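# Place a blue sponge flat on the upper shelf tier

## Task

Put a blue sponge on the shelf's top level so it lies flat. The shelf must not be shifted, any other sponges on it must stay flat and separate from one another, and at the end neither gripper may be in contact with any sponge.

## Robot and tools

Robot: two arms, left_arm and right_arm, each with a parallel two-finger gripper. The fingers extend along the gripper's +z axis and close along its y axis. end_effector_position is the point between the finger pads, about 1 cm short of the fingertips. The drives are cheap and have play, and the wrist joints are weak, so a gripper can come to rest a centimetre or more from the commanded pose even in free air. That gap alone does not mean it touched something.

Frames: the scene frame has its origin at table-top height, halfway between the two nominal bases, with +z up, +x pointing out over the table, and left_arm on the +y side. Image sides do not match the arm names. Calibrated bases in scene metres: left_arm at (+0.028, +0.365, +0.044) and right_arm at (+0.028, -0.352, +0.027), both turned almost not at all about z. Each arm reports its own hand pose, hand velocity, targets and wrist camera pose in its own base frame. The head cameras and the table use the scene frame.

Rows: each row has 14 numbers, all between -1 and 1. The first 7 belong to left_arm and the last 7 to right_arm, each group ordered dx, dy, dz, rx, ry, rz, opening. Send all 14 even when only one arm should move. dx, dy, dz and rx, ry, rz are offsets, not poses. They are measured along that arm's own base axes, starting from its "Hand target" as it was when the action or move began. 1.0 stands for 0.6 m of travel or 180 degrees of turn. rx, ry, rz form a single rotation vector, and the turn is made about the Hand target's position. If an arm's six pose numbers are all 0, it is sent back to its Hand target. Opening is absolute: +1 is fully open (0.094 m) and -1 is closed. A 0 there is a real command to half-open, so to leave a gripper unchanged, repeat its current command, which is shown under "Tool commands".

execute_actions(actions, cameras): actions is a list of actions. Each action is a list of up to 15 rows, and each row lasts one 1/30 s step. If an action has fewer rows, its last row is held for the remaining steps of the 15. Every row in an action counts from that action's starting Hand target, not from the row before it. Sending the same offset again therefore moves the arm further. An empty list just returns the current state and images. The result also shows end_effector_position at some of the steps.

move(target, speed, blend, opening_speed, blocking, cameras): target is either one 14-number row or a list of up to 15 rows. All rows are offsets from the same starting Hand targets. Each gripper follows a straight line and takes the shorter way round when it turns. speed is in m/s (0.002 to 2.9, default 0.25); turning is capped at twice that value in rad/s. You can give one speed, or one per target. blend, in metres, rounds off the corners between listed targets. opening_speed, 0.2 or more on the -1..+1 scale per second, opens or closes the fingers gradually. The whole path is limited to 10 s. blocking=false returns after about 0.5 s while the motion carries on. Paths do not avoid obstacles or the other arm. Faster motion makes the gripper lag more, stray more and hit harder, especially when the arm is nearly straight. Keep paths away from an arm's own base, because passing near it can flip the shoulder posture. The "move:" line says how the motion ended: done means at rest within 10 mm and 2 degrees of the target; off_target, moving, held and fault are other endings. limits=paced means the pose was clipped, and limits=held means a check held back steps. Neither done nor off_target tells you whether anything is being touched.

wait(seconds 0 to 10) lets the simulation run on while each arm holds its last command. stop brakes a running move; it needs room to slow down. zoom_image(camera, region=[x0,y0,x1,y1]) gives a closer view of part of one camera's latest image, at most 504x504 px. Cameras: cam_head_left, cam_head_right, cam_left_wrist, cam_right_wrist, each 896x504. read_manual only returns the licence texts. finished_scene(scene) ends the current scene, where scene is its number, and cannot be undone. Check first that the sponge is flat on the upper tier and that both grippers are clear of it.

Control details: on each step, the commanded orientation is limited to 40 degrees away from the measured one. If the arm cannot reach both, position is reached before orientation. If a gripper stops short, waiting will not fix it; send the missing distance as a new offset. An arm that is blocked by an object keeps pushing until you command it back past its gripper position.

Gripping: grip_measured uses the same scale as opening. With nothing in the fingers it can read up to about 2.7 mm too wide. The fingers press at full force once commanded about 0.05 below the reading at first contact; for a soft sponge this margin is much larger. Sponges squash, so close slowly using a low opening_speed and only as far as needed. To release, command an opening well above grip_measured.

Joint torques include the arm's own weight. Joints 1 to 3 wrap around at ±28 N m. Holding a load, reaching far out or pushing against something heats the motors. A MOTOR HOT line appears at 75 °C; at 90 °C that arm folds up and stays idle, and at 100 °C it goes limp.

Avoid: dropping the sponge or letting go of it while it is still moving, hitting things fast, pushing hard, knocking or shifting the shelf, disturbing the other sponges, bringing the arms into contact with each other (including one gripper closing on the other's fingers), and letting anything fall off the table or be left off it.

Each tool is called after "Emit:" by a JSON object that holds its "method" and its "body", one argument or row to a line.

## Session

Emit:
{"method": "execute_actions", "body": {
  "actions": []
}}

Scene clock: 0.00 s.
left_arm: end_effector_position=(+0.4062, +0.0450, +0.1053) grip_measured=+1.000 end_effector_quat_wxyz=(+0.570, -0.097, +0.805, +0.133) | right_arm: end_effector_position=(+0.4027, -0.0245, +0.1138) grip_measured=+1.000 end_effector_quat_wxyz=(+0.606, +0.063, +0.791, -0.059)
Joint positions: left_arm=[-0.056 1.587 0.449 0.792 -0.383 -0.025 0.094] | right_arm=[0.02 1.559 0.378 0.914 0.19 0.035 0.094]
Joint velocities: within noise
Joint torques (N m): no reading
Motor temperatures (°C): left_arm=[26 27 28 25 24 27 28] | right_arm=[27 29 26 27 27 28 28]
Heat: left arm: 28 °C; right arm: 29 °C.
Hand target: left_arm +0.4116, +0.0458, +0.1221; +0.590, -0.105, +0.790, +0.131 | right_arm +0.4073, -0.0259, +0.1300; +0.624, +0.070, +0.776, -0.058
Tool commands: left_gripper/opening=+1.0 right_gripper/opening=+1.0

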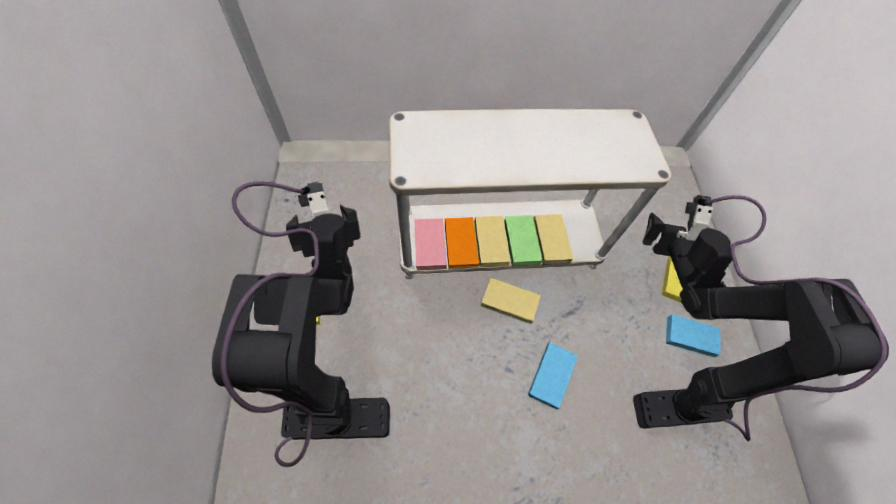

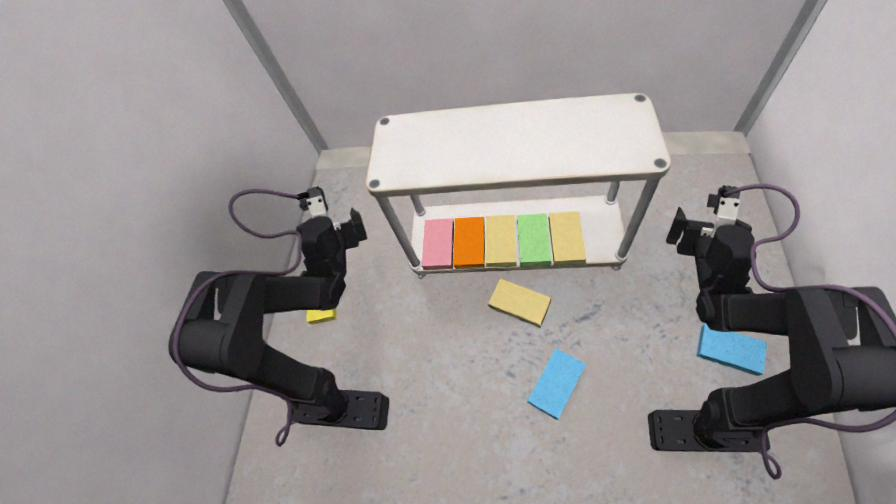

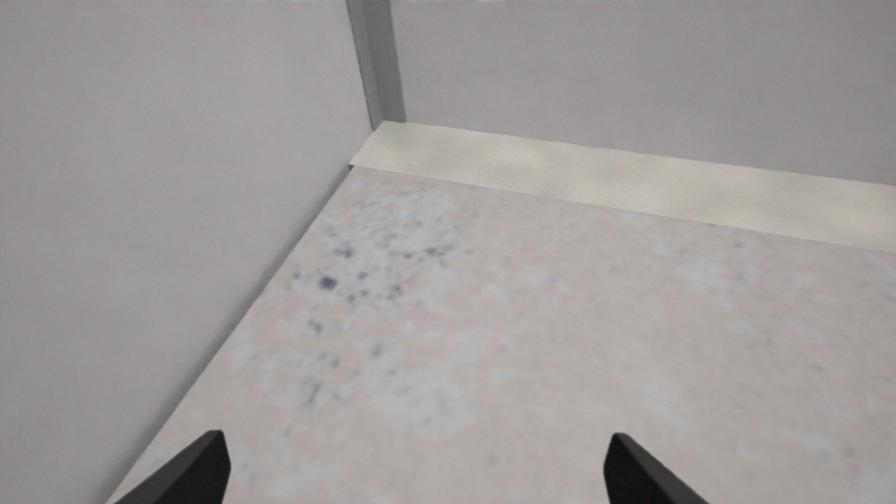

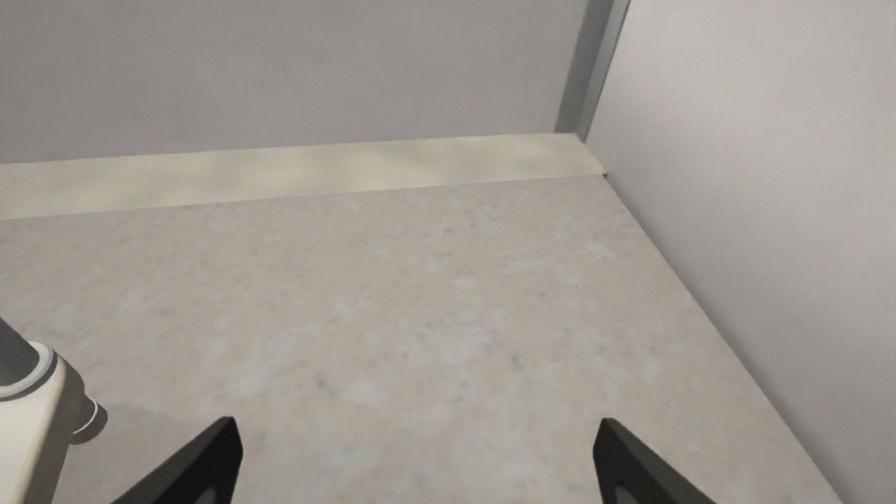

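Emit:
{"method": "zoom_image", "body": {
  "camera": "cam_head_left",
  "region": [380, 95, 680, 285]
}}

Emit:
{"method": "zoom_image", "body": {
  "camera": "cam_head_left",
  "region": [470, 270, 610, 420]
}}

Emit:
{"method": "zoom_image", "body": {
  "camera": "cam_head_left",
  "region": [640, 240, 760, 370]
}}

Emit:
{"method": "zoom_image", "body": {
  "camera": "cam_head_right",
  "region": [470, 270, 610, 420]
}}

Scaled by 1.680 from the camera's 896x504 image, which has a finer 1280x720 frame.

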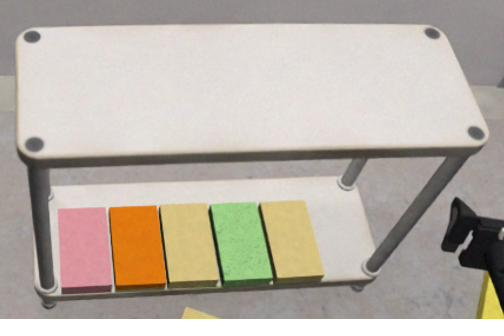

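Scaled by 3.360 from the camera's 896x504 image, which has a finer 1280x720 frame.

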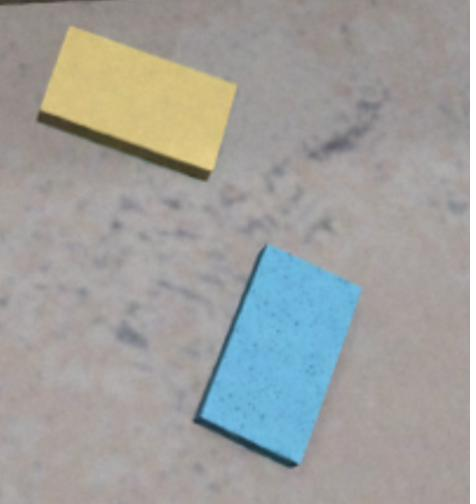

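Scaled by 3.877 from the camera's 896x504 image, which has a finer 1280x720 frame.

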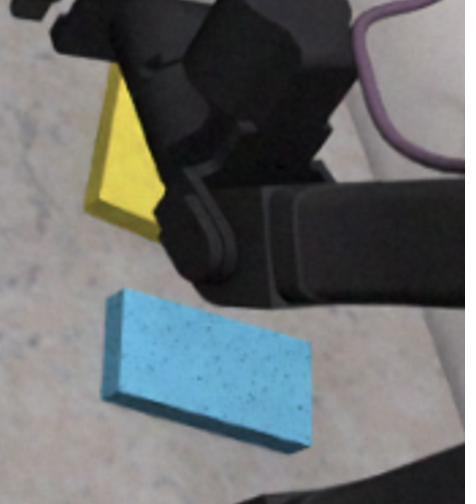

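Scaled by 3.360 from the camera's 896x504 image, which has a finer 1280x720 frame.

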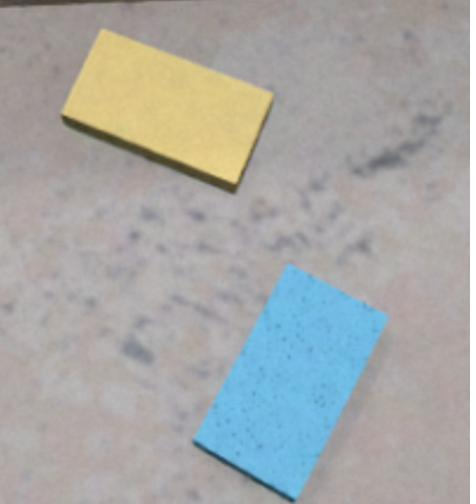

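Emit:
{"method": "move", "body": {
  "target": [
    [-0.2527, -0.0263, 0.0798, -0.0855, 0.2321, -0.0359, 0.5, 0, 0, 0, 0, 0, 0, 1.0],
    [-0.3693, -0.4097, 0.0632, -0.033, 0.22, -0.1709, 0.5, 0, 0, 0, 0, 0, 0, 1.0]
  ],
  "speed": 0.25,
  "blend": [0.05, 0]
}}

Scene clock: 8.23 s.
left_arm: end_effector_position=(+0.1780, -0.1906, +0.1374) grip_measured=+0.503 end_effector_quat_wxyz=(+0.266, +0.142, +0.953, -0.023) | right_arm: end_effector_position=(+0.4027, -0.0245, +0.1138) grip_measured=+1.000 end_effector_quat_wxyz=(+0.606, +0.063, +0.791, -0.059)
Joint positions: left_arm=[-1.093 1.156 0.898 -0.94 -0.4 -0.72 0.071] | right_arm=[0.02 1.559 0.378 0.914 0.19 0.035 0.094]
Joint velocities: within noise
Joint torques (N m): left_arm=[-0.36 -1.42 9.32 0.92 -0.54 -0.11] | right_arm=[-0.09 -5.91 5.15 2.2 -0.01 0]
Motor temperatures (°C): left_arm=[26 27 29 26 24 27 28] | right_arm=[27 29 27 29 27 28 28]
Heat: left arm: 29 °C; right arm: 29 °C.
Hand target: left_arm +0.1901, -0.2001, +0.1600; +0.298, +0.124, +0.946, -0.040 | right_arm +0.4073, -0.0259, +0.1300; +0.624, +0.070, +0.776, -0.058
Off the commanded pose: left_arm 0.027 m, 5 deg | right_arm 0.017 m, 3 deg.
move: off_target (left_arm, right_arm)

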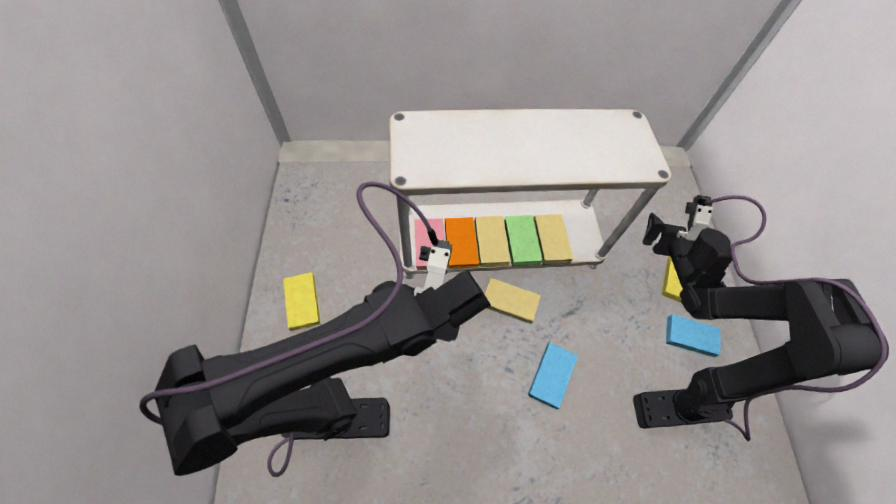

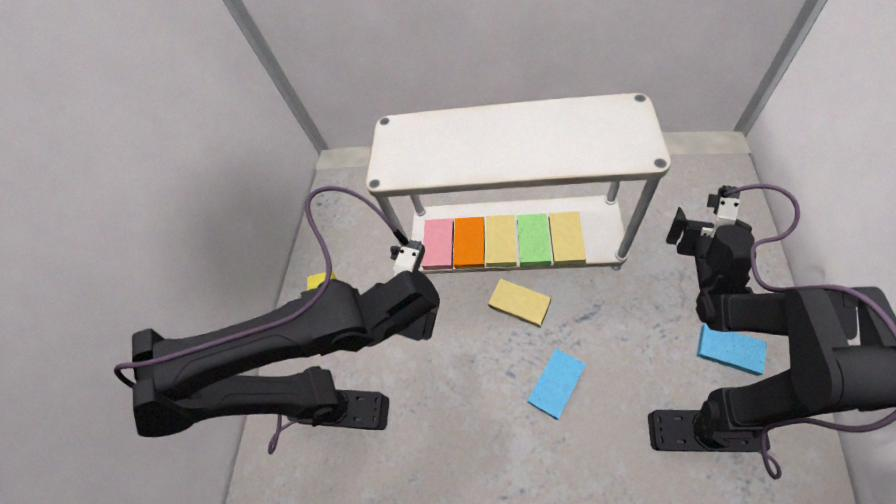

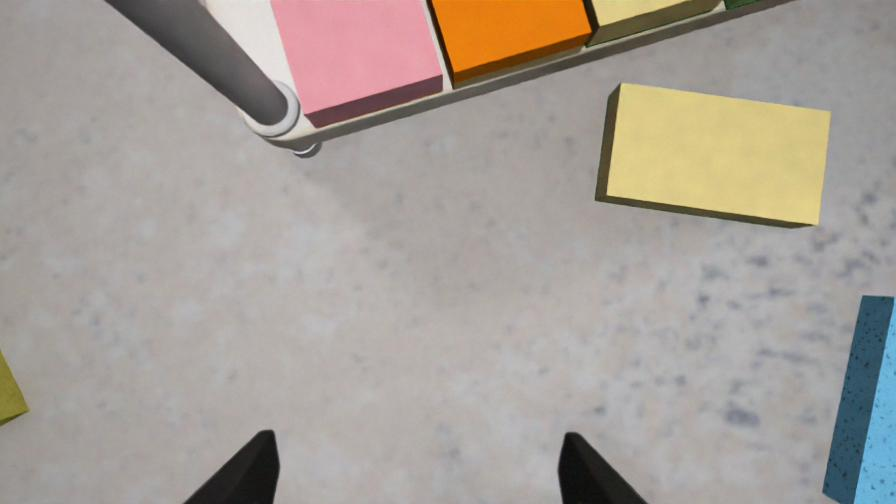

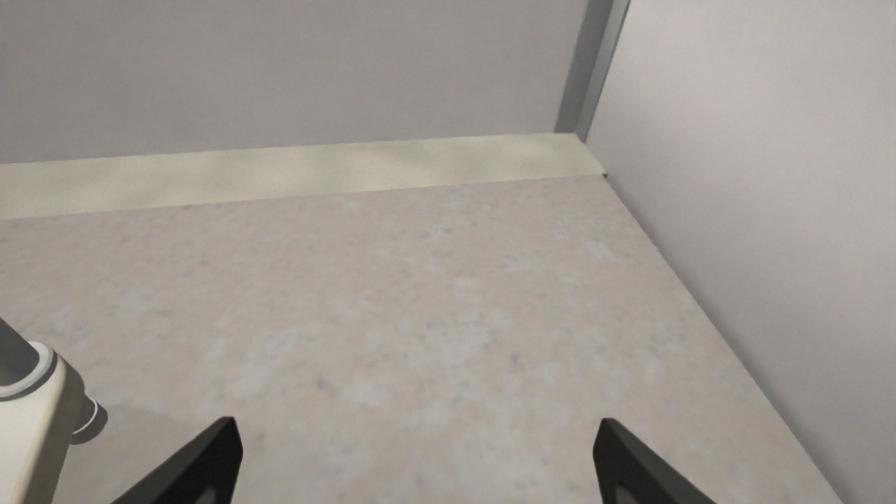

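Emit:
{"method": "move", "body": {
  "target": [-0.2645, -0.3802, -0.1, -0.0199, -0.0521, -0.0727, 0.8, 0, 0, 0, 0, 0, 0, 1.0],
  "speed": 0.2,
  "cameras": ["cam_head_left", "cam_head_right", "cam_left_wrist"]
}}

Scene clock: 12.90 s.
left_arm: end_effector_position=(+0.0257, -0.4113, +0.0817) grip_measured=+0.797 end_effector_quat_wxyz=(+0.349, +0.249, +0.901, -0.067) | right_arm: end_effector_position=(+0.4027, -0.0245, +0.1138) grip_measured=+1.000 end_effector_quat_wxyz=(+0.606, +0.063, +0.791, -0.059)
Joint positions: left_arm=[-1.794 1.938 1.371 -0.798 -0.702 -1.18 0.084] | right_arm=[0.02 1.559 0.378 0.914 0.19 0.035 0.094]
Joint velocities: within noise
Joint torques (N m): left_arm=[0.06 -6.67 8.58 0.66 -0.8 -0.09] | right_arm=[-0.1 -5.91 5.15 2.2 -0.01 0]
Motor temperatures (°C): left_arm=[26 27 30 26 25 27 28] | right_arm=[27 30 27 30 27 28 28]
Heat: left arm: 30 °C; right arm: 30 °C.
Hand target: left_arm +0.0314, -0.4282, +0.1000; +0.371, +0.224, +0.896, -0.092 | right_arm +0.4073, -0.0259, +0.1300; +0.624, +0.070, +0.776, -0.058
Off the commanded pose: left_arm 0.025 m, 5 deg | right_arm 0.017 m, 3 deg.
move: off_target (left_arm, right_arm)
Images, in order (width x height): cam_head_left 896x504, cam_head_right 896x504, cam_left_wrist 896x504.

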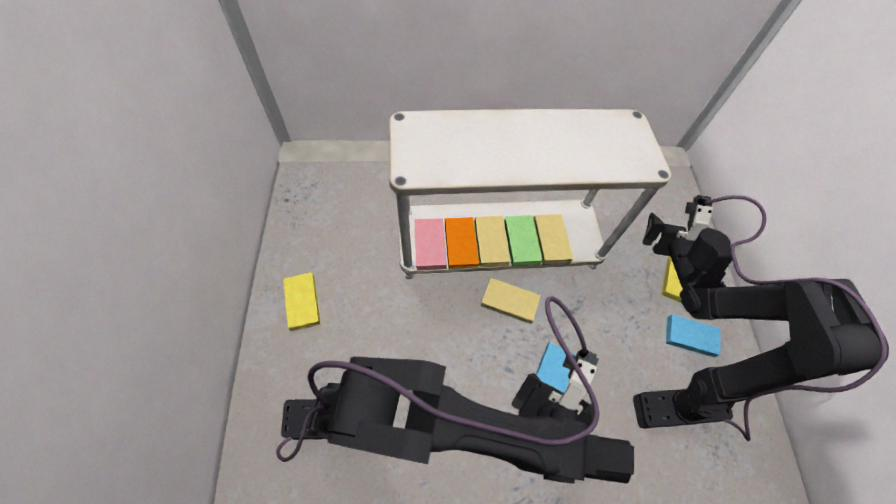

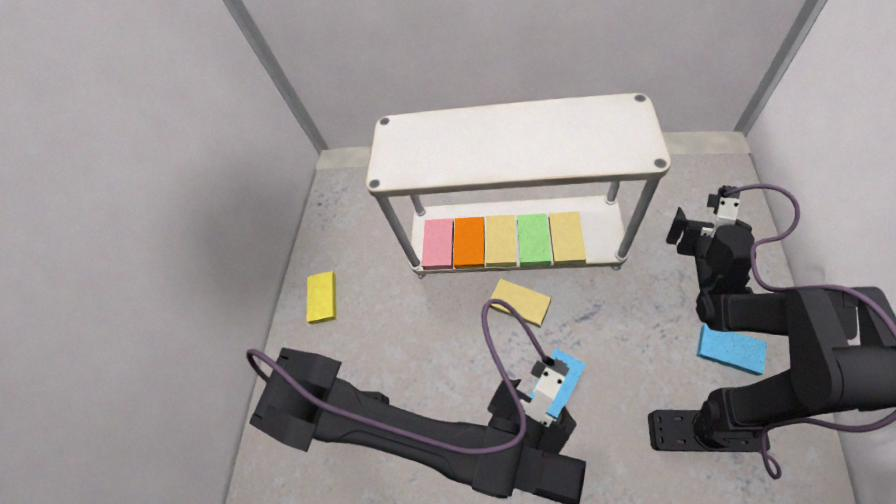

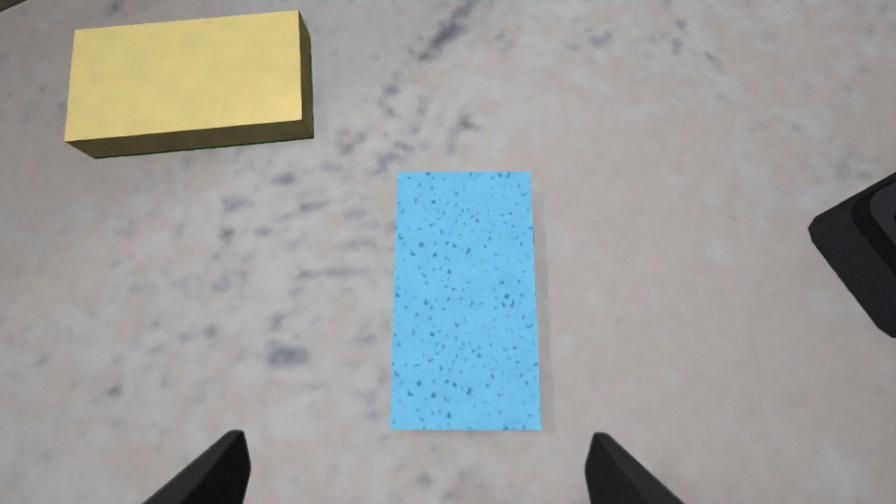

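Emit:
{"method": "move", "body": {
  "target": [0.0697, -0.0525, -0.1433, 0, 0, -0.0039, 0.8, 0, 0, 0, 0, 0, 0, 1.0],
  "speed": 0.12,
  "cameras": ["cam_head_right", "cam_left_wrist"]
}}

Scene clock: 17.70 s.
left_arm: end_effector_position=(+0.0742, -0.4567, +0.0155) grip_measured=+0.797 end_effector_quat_wxyz=(+0.366, +0.228, +0.898, -0.087) | right_arm: end_effector_position=(+0.4027, -0.0245, +0.1138) grip_measured=+1.000 end_effector_quat_wxyz=(+0.606, +0.063, +0.791, -0.059)
Joint positions: left_arm=[-1.663 2.138 1.346 -0.426 -0.702 -1.036 0.084] | right_arm=[0.02 1.559 0.378 0.914 0.19 0.035 0.094]
Joint velocities: within noise
Joint torques (N m): left_arm=[0.29 -7.91 3.55 1.08 -0.37 0.05] | right_arm=[-0.09 -5.91 5.15 2.2 -0.01 0]
Motor temperatures (°C): left_arm=[26 28 30 26 25 27 28] | right_arm=[27 30 27 31 27 28 28]
Heat: left arm: 30 °C; right arm: 31 °C.
Hand target: left_arm +0.0732, -0.4597, +0.0140; +0.371, +0.230, +0.895, -0.095 | right_arm +0.4073, -0.0259, +0.1300; +0.624, +0.070, +0.776, -0.058
Off the commanded pose: left_arm 0.003 m, 1 deg | right_arm 0.017 m, 3 deg.
move: off_target (right_arm)
Images, in order (width x height): cam_head_right 896x504, cam_left_wrist 896x504.

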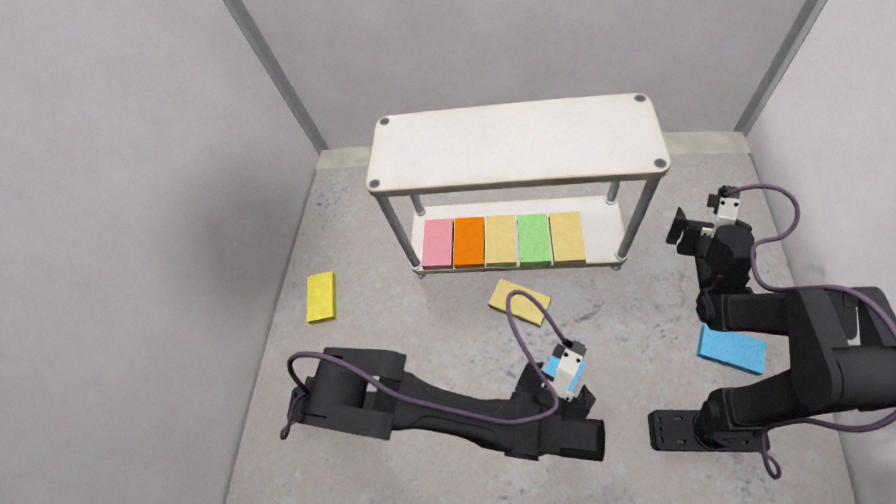

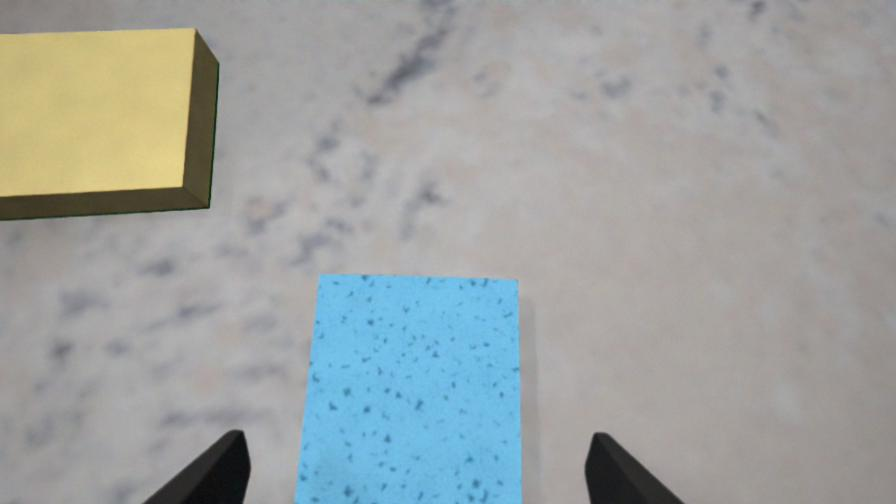

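Emit:
{"method": "move", "body": {
  "target": [
    [-0.0067, 0.0082, -0.025, -0.0029, 0.0016, -0.0056, 0.8, 0, 0, 0, 0, 0, 0, 1.0],
    [-0.0067, 0.0082, -0.0583, -0.0029, 0.0016, -0.0056, 0.8, 0, 0, 0, 0, 0, 0, 1.0]
  ],
  "speed": 0.08,
  "cameras": ["cam_head_right", "cam_left_wrist"]
}}

Scene clock: 19.87 s.
left_arm: end_effector_position=(+0.0740, -0.4515, -0.0190) grip_measured=+0.797 end_effector_quat_wxyz=(+0.366, +0.230, +0.897, -0.093) | right_arm: end_effector_position=(+0.4027, -0.0245, +0.1138) grip_measured=+1.000 end_effector_quat_wxyz=(+0.606, +0.063, +0.791, -0.059)
Joint positions: left_arm=[-1.663 2.189 1.262 -0.274 -0.697 -1.025 0.084] | right_arm=[0.02 1.559 0.378 0.914 0.19 0.035 0.094]
Joint velocities: within noise
Joint torques (N m): left_arm=[-0.29 -7.76 3.26 1.1 -0.34 0.05] | right_arm=[-0.09 -5.91 5.15 2.2 -0.01 0]
Motor temperatures (°C): left_arm=[26 28 29 26 25 27 28] | right_arm=[27 30 27 32 27 28 28]
Heat: left arm: 29 °C; right arm: 32 °C.
Hand target: left_arm +0.0692, -0.4548, -0.0210; +0.368, +0.236, +0.893, -0.103 | right_arm +0.4073, -0.0259, +0.1300; +0.624, +0.070, +0.776, -0.058
Off the commanded pose: left_arm 0.006 m, 1 deg | right_arm 0.017 m, 3 deg.
move: off_target (right_arm)
Images, in order (width x height): cam_head_right 896x504, cam_left_wrist 896x504.

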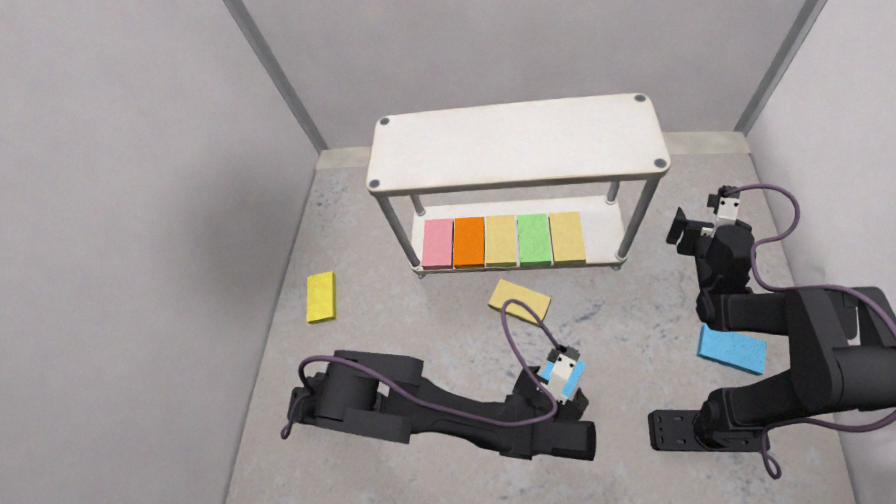

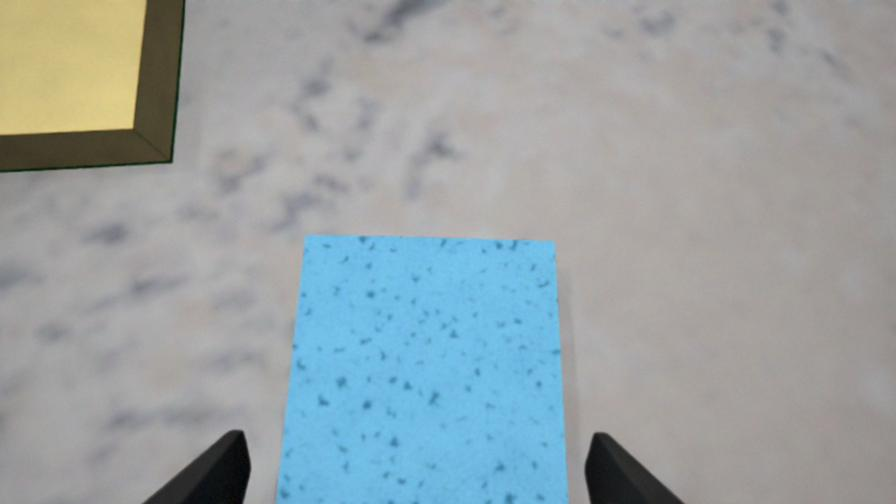

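Emit:
{"method": "move", "body": {
  "target": [-0.0012, -0.0022, -0.0112, 0, 0, 0, 0.8, 0, 0, 0, 0, 0, 0, 1.0],
  "speed": 0.05,
  "cameras": ["cam_left_wrist"]
}}

Scene clock: 21.37 s.
left_arm: end_effector_position=(+0.0739, -0.4523, -0.0248) grip_measured=+0.797 end_effector_quat_wxyz=(+0.366, +0.230, +0.897, -0.093) | right_arm: end_effector_position=(+0.4027, -0.0245, +0.1138) grip_measured=+1.000 end_effector_quat_wxyz=(+0.606, +0.063, +0.791, -0.059)
Joint positions: left_arm=[-1.663 2.205 1.262 -0.257 -0.697 -1.025 0.084] | right_arm=[0.02 1.559 0.378 0.914 0.19 0.035 0.094]
Joint velocities: within noise
Joint torques (N m): left_arm=[-0.43 -7.54 3.37 1.12 -0.35 0.02] | right_arm=[-0.1 -5.91 5.16 2.2 -0.01 0]
Motor temperatures (°C): left_arm=[26 28 29 26 25 27 28] | right_arm=[27 30 27 32 27 28 28]
Heat: left arm: 29 °C; right arm: 32 °C.
Hand target: left_arm +0.0684, -0.4561, -0.0277; +0.368, +0.236, +0.893, -0.103 | right_arm +0.4073, -0.0259, +0.1300; +0.624, +0.070, +0.776, -0.058
Off the commanded pose: left_arm 0.007 m, 1 deg | right_arm 0.017 m, 3 deg.
move: off_target (right_arm)
Images, in order (width x height): cam_left_wrist 896x504.

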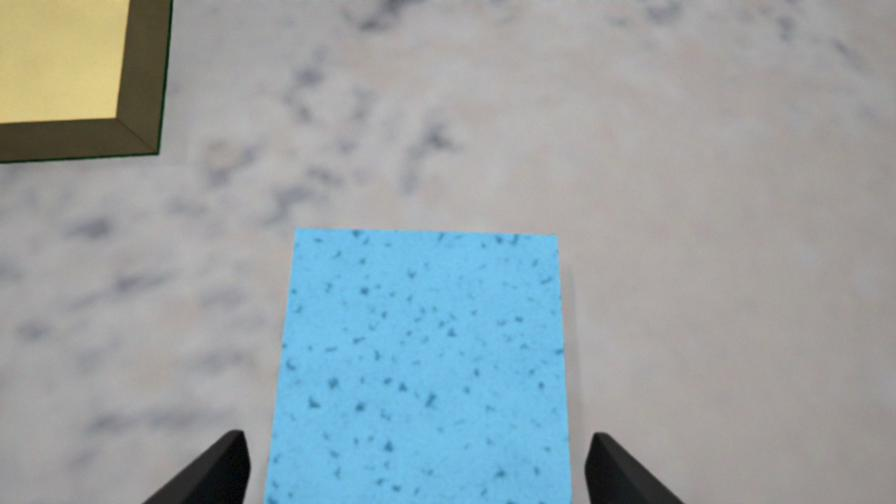

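Emit:
{"method": "move", "body": {
  "target": [0, 0, 0, 0, 0, 0, 0.22, 0, 0, 0, 0, 0, 0, 1.0],
  "speed": 0.05,
  "opening_speed": 0.35,
  "cameras": ["cam_left_wrist"]
}}

Scene clock: 23.80 s.
left_arm: end_effector_position=(+0.0739, -0.4529, -0.0246) grip_measured=+0.347 end_effector_quat_wxyz=(+0.367, +0.234, +0.896, -0.093) | right_arm: end_effector_position=(+0.4027, -0.0245, +0.1138) grip_measured=+1.000 end_effector_quat_wxyz=(+0.606, +0.063, +0.791, -0.059)
Joint positions: left_arm=[-1.663 2.205 1.262 -0.254 -0.697 -1.016 0.063] | right_arm=[0.02 1.559 0.378 0.914 0.19 0.035 0.094]
Joint velocities: within noise
Joint torques (N m): left_arm=[-0.35 -7.54 3.36 1.09 -0.35 0.03] | right_arm=[-0.09 -5.91 5.16 2.2 -0.01 0]
Motor temperatures (°C): left_arm=[26 29 29 26 25 27 28] | right_arm=[27 30 27 32 27 28 28]
Heat: left arm: 29 °C; right arm: 32 °C.
Hand target: left_arm +0.0684, -0.4561, -0.0277; +0.368, +0.236, +0.893, -0.103 | right_arm +0.4073, -0.0259, +0.1300; +0.624, +0.070, +0.776, -0.058
Off the commanded pose: left_arm 0.007 m, 1 deg | right_arm 0.017 m, 3 deg.
move: off_target (right_arm)
Images, in order (width x height): cam_left_wrist 896x504.

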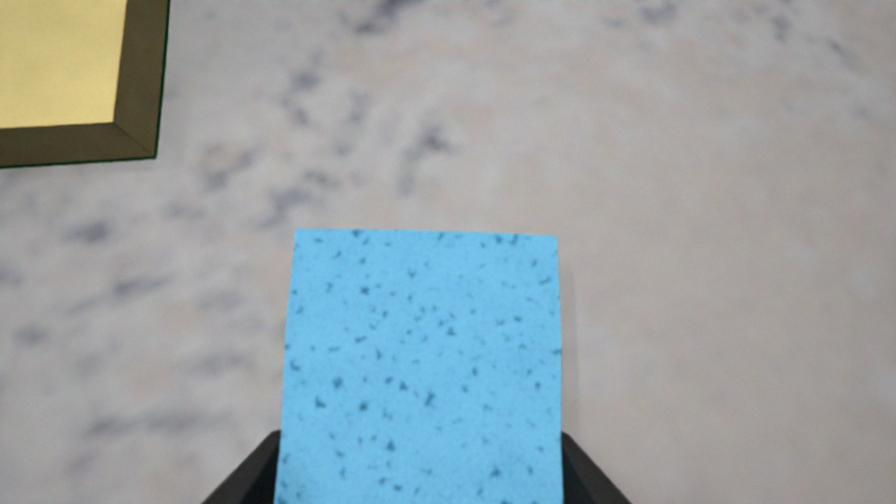

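Emit:
{"method": "move", "body": {
  "target": [
    [0, 0, 0.1462, 0, 0, 0, 0.22, 0, 0, 0, 0, 0, 0, 1.0],
    [0.086, 0.1935, 0.4628, 0.0016, -0.0009, 0.0025, 0.22, 0, 0, 0, 0, 0, 0, 1.0],
    [0.2193, 0.3935, 0.6878, 0.0032, -0.0018, 0.005, 0.22, 0, 0, 0, 0, 0, 0, 1.0]
  ],
  "speed": 0.18,
  "blend": [0.02, 0.04, 0]
}}

Scene clock: 29.00 s.
left_arm: end_effector_position=(+0.2027, -0.2250, +0.3734) grip_measured=+0.344 end_effector_quat_wxyz=(+0.364, +0.229, +0.898, -0.090) | right_arm: end_effector_position=(+0.4027, -0.0245, +0.1138) grip_measured=+1.000 end_effector_quat_wxyz=(+0.606, +0.063, +0.791, -0.059)
Joint positions: left_arm=[-1.065 1.374 1.92 -1.434 -0.388 -0.427 0.063] | right_arm=[0.02 1.559 0.378 0.914 0.19 0.035 0.094]
Joint velocities: within noise
Joint torques (N m): left_arm=[0.44 -1.99 7.45 0.95 -0.12 0.04] | right_arm=[-0.09 -5.93 5.15 2.2 -0.01 0]
Motor temperatures (°C): left_arm=[26 29 30 26 25 27 28] | right_arm=[27 30 27 33 27 28 28]
Heat: left arm: 30 °C; right arm: 33 °C.
Hand target: left_arm +0.2000, -0.2200, +0.3850; +0.371, +0.231, +0.895, -0.095 | right_arm +0.4073, -0.0259, +0.1300; +0.624, +0.070, +0.776, -0.058
Off the commanded pose: left_arm 0.013 m, 1 deg | right_arm 0.017 m, 3 deg.
move: off_target (left_arm, right_arm)

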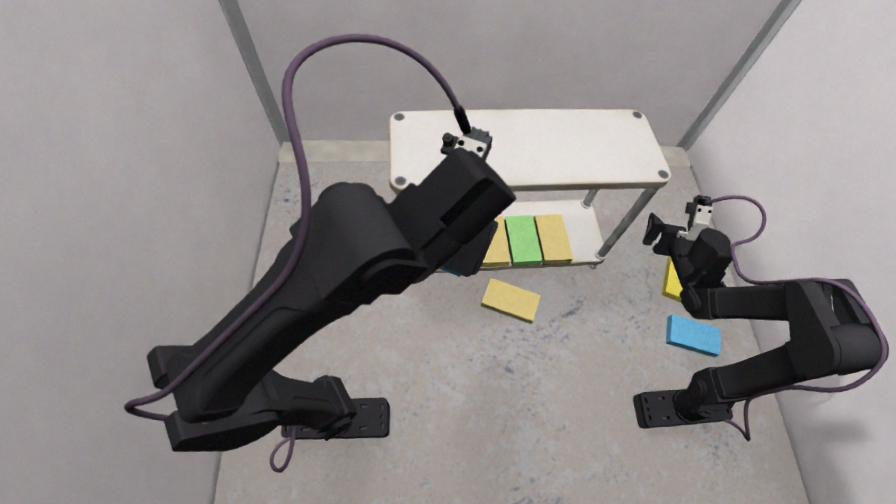

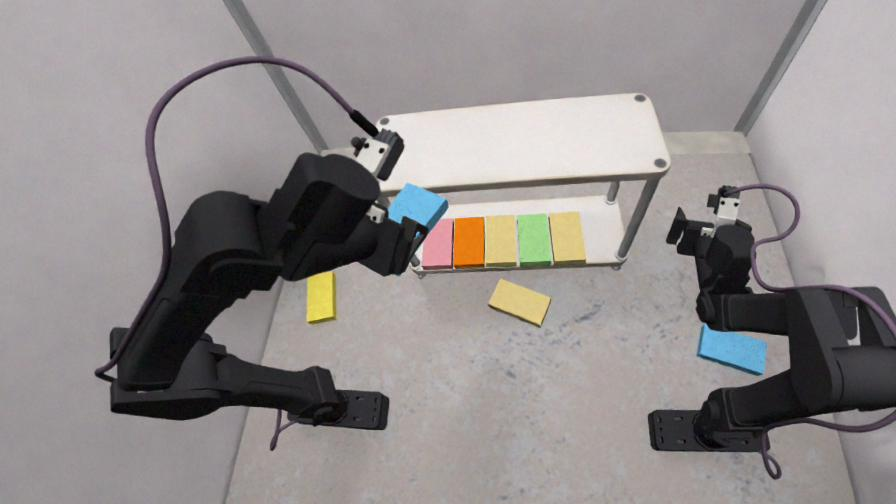

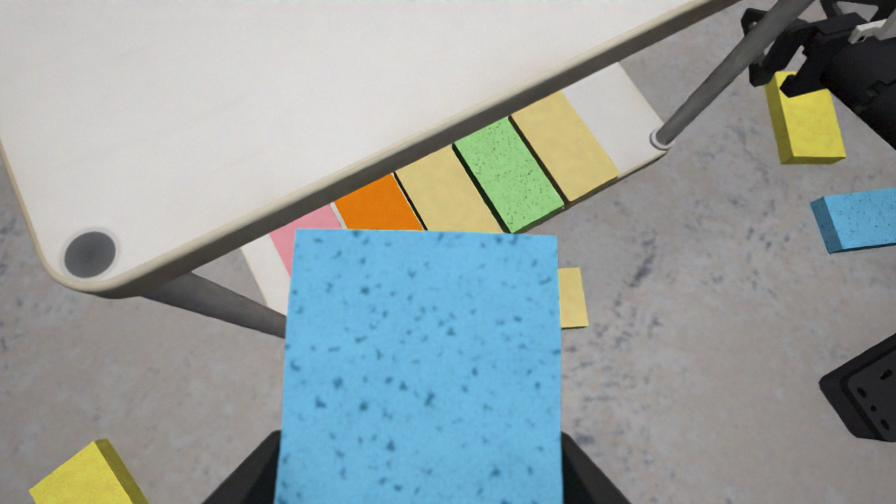

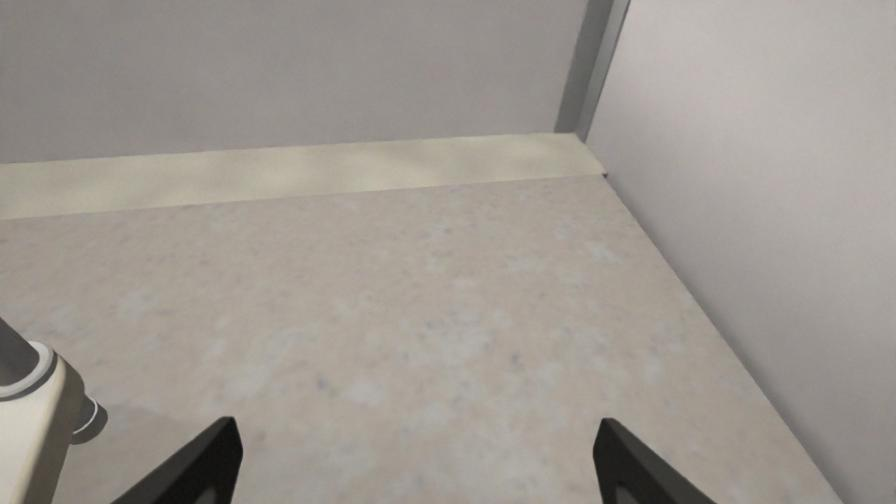

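Emit:
{"method": "move", "body": {
  "target": [0.31, 0.0033, -0.0067, 0, 0, 0, 0.22, 0, 0, 0, 0, 0, 0, 1.0],
  "speed": 0.14,
  "cameras": ["cam_head_left", "cam_head_right", "cam_left_wrist"]
}}

Scene clock: 31.87 s.
left_arm: end_effector_position=(+0.3859, -0.2154, +0.3662) grip_measured=+0.344 end_effector_quat_wxyz=(+0.352, +0.226, +0.904, -0.088) | right_arm: end_effector_position=(+0.4027, -0.0245, +0.1138) grip_measured=+1.000 end_effector_quat_wxyz=(+0.606, +0.063, +0.791, -0.059)
Joint positions: left_arm=[-0.519 1.857 2.397 -1.368 -0.019 -0.022 0.063] | right_arm=[0.02 1.559 0.378 0.914 0.19 0.035 0.094]
Joint velocities: within noise
Joint torques (N m): left_arm=[0.25 -5.41 7.73 1.3 0.09 0.05] | right_arm=[-0.09 -5.91 5.16 2.19 -0.01 0]
Motor temperatures (°C): left_arm=[26 29 30 27 25 27 28] | right_arm=[27 30 27 33 27 28 28]
Heat: left arm: 30 °C; right arm: 33 °C.
Hand target: left_arm +0.3860, -0.2180, +0.3810; +0.371, +0.231, +0.895, -0.095 | right_arm +0.4073, -0.0259, +0.1300; +0.624, +0.070, +0.776, -0.058
Off the commanded pose: left_arm 0.015 m, 3 deg | right_arm 0.017 m, 3 deg.
move: off_target (left_arm, right_arm)
Images, in order (width x height): cam_head_left 896x504, cam_head_right 896x504, cam_left_wrist 896x504.

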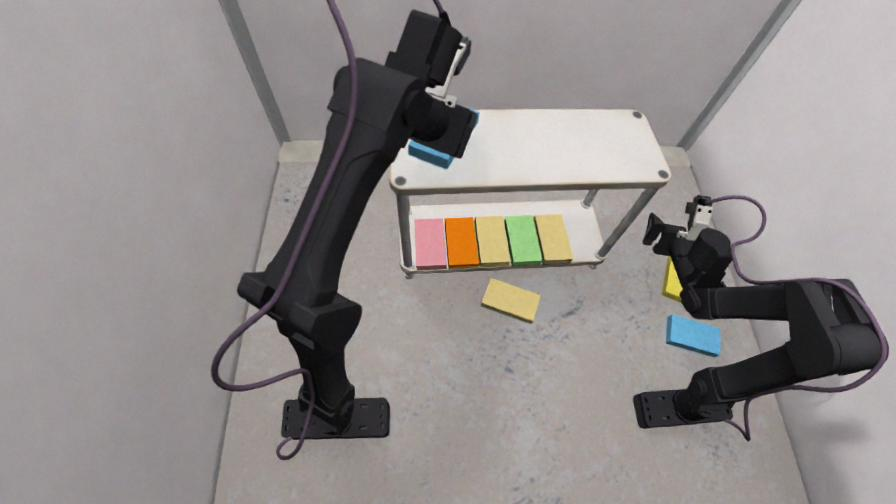

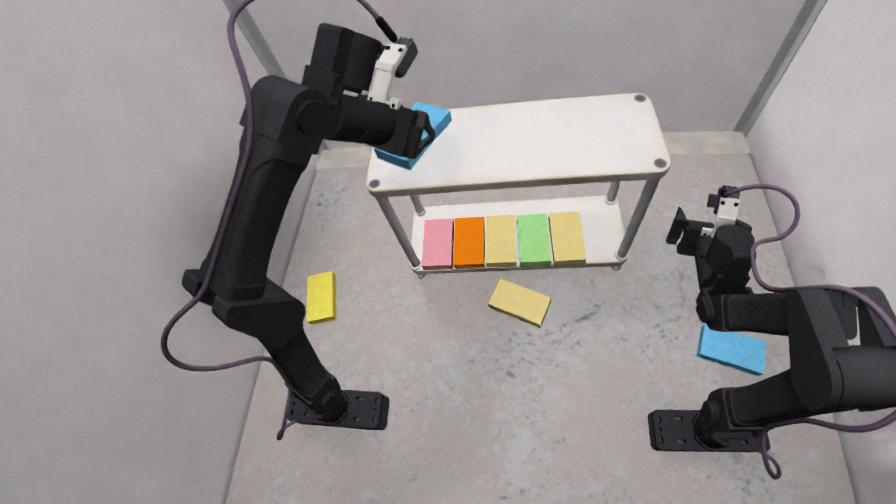

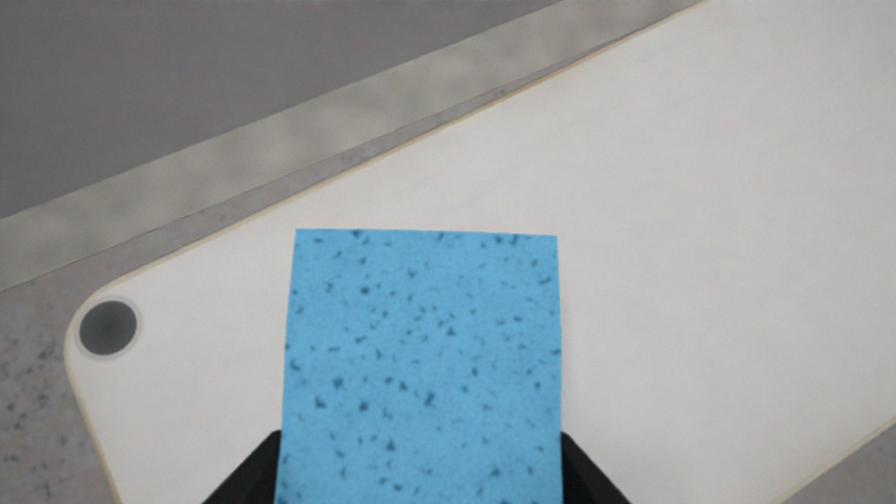

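Emit:
{"method": "move", "body": {
  "target": [0.0192, -0.001, -0.0367, -0.0108, -0.0238, 0, 0.22, 0, 0, 0, 0, 0, 0, 1.0],
  "speed": 0.04,
  "cameras": ["cam_head_right", "cam_left_wrist"]
}}

Scene clock: 34.67 s.
left_arm: end_effector_position=(+0.3958, -0.2213, +0.3333) grip_measured=+0.344 end_effector_quat_wxyz=(+0.365, +0.233, +0.897, -0.089) | right_arm: end_effector_position=(+0.4027, -0.0245, +0.1138) grip_measured=+1.000 end_effector_quat_wxyz=(+0.606, +0.063, +0.791, -0.059)
Joint positions: left_arm=[-0.519 1.747 2.062 -1.116 -0.018 -0.004 0.063] | right_arm=[0.02 1.559 0.378 0.914 0.19 0.035 0.094]
Joint velocities: within noise
Joint torques (N m): left_arm=[0.44 -8.9 3.77 1.9 0.09 0.05] | right_arm=[-0.09 -5.91 5.15 2.2 -0.01 0]
Motor temperatures (°C): left_arm=[26 29 30 27 25 27 28] | right_arm=[27 30 27 33 27 28 28]
Heat: left arm: 30 °C; right arm: 33 °C.
Hand target: left_arm +0.3975, -0.2186, +0.3590; +0.408, +0.228, +0.878, -0.101 | right_arm +0.4073, -0.0259, +0.1300; +0.624, +0.070, +0.776, -0.058
Off the commanded pose: left_arm 0.026 m, 6 deg | right_arm 0.017 m, 3 deg.
move: off_target (left_arm, right_arm)
Images, in order (width x height): cam_head_right 896x504, cam_left_wrist 896x504.

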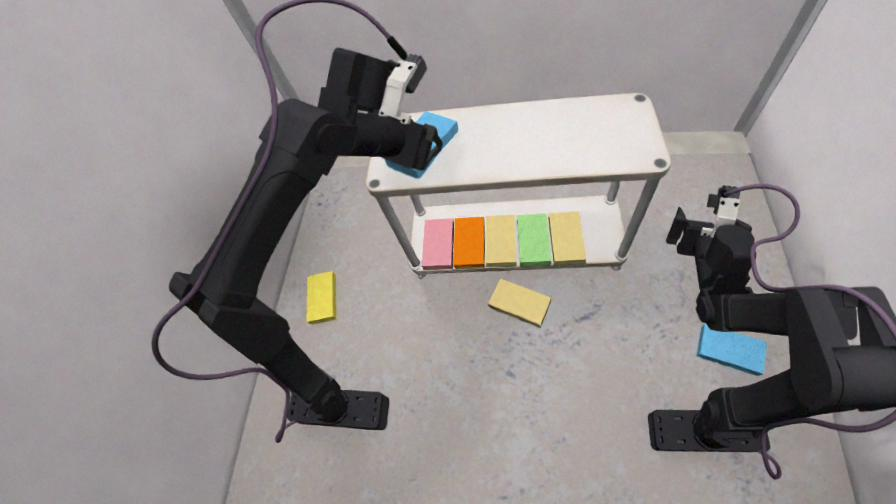

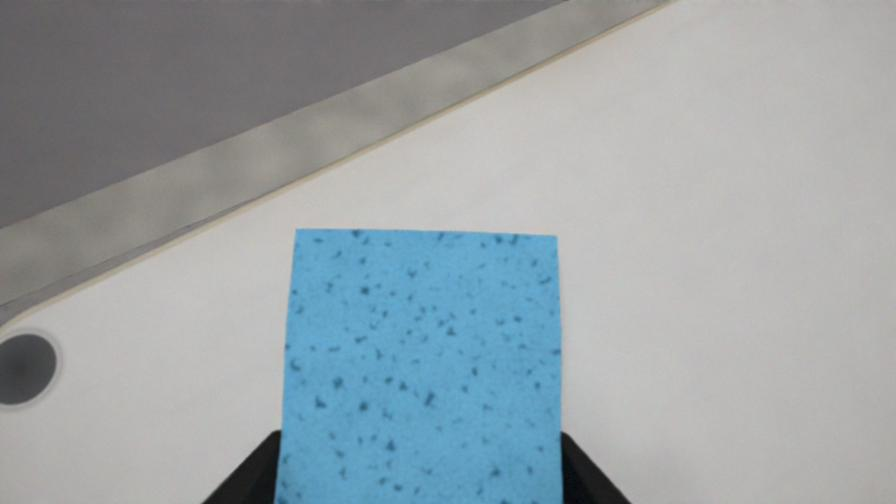

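Emit:
{"method": "move", "body": {
  "target": [0,0,-0.004,0,0,0,0.22,0,0,0,0,0,0,1.0],
  "speed": 0.03,
  "cameras": ["cam_left_wrist","cam_head_left"]
}}

Scene clock: 36.47 s.
left_arm: end_effector_position=(+0.3964, -0.2220, +0.3333) grip_measured=+0.344 end_effector_quat_wxyz=(+0.369, +0.233, +0.895, -0.091) | right_arm: end_effector_position=(+0.4027, -0.0245, +0.1138) grip_measured=+1.000 end_effector_quat_wxyz=(+0.606, +0.063, +0.791, -0.059)
Joint positions: left_arm=[-0.519 1.739 2.046 -1.098 -0.016 -0.004 0.063] | right_arm=[0.02 1.559 0.378 0.914 0.19 0.035 0.094]
Joint velocities: within noise
Joint torques (N m): left_arm=[0.46 -8.84 3.7 1.85 0.1 0.04] | right_arm=[-0.09 -5.91 5.16 2.19 -0.01 0]
Motor temperatures (°C): left_arm=[26 30 30 28 25 27 28] | right_arm=[27 30 27 33 27 28 28]
Heat: left arm: 30 °C; right arm: 33 °C.
Hand target: left_arm +0.3975, -0.2186, +0.3566; +0.408, +0.228, +0.878, -0.101 | right_arm +0.4073, -0.0259, +0.1300; +0.624, +0.070, +0.776, -0.058
Off the commanded pose: left_arm 0.024 m, 5 deg | right_arm 0.017 m, 3 deg.
move: off_target (left_arm, right_arm)
Images, in order (width x height): cam_head_left 896x504, cam_left_wrist 896x504.

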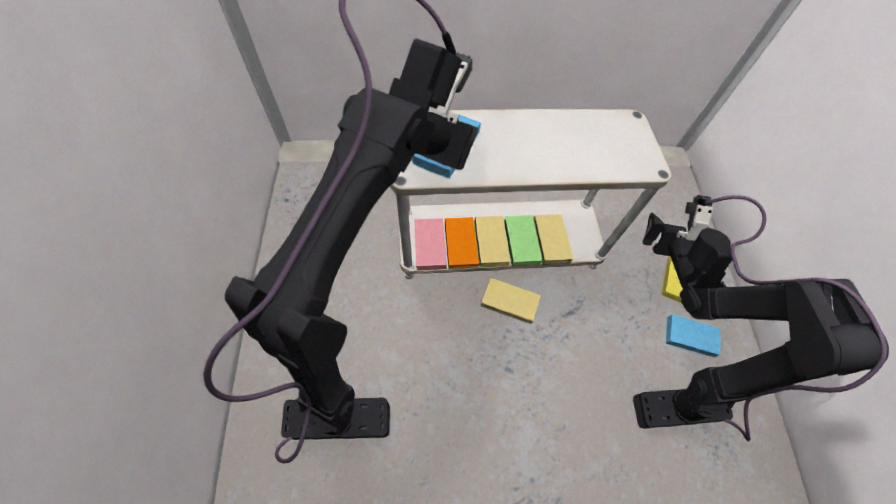

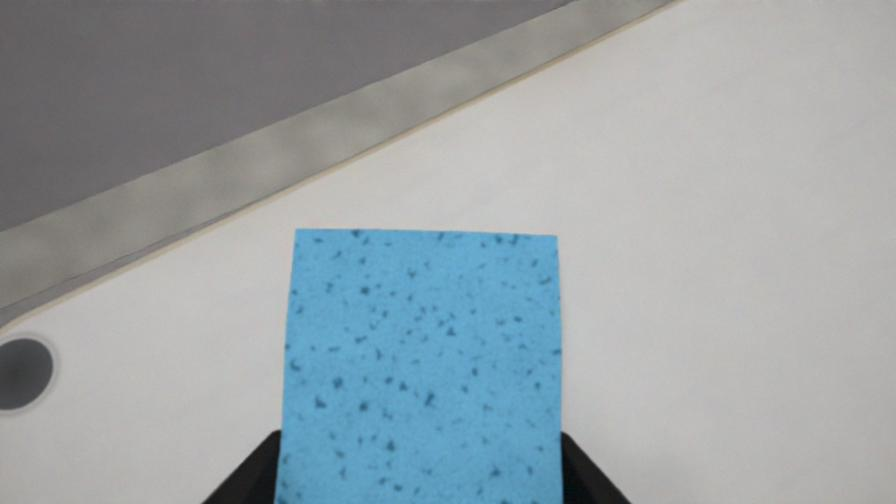

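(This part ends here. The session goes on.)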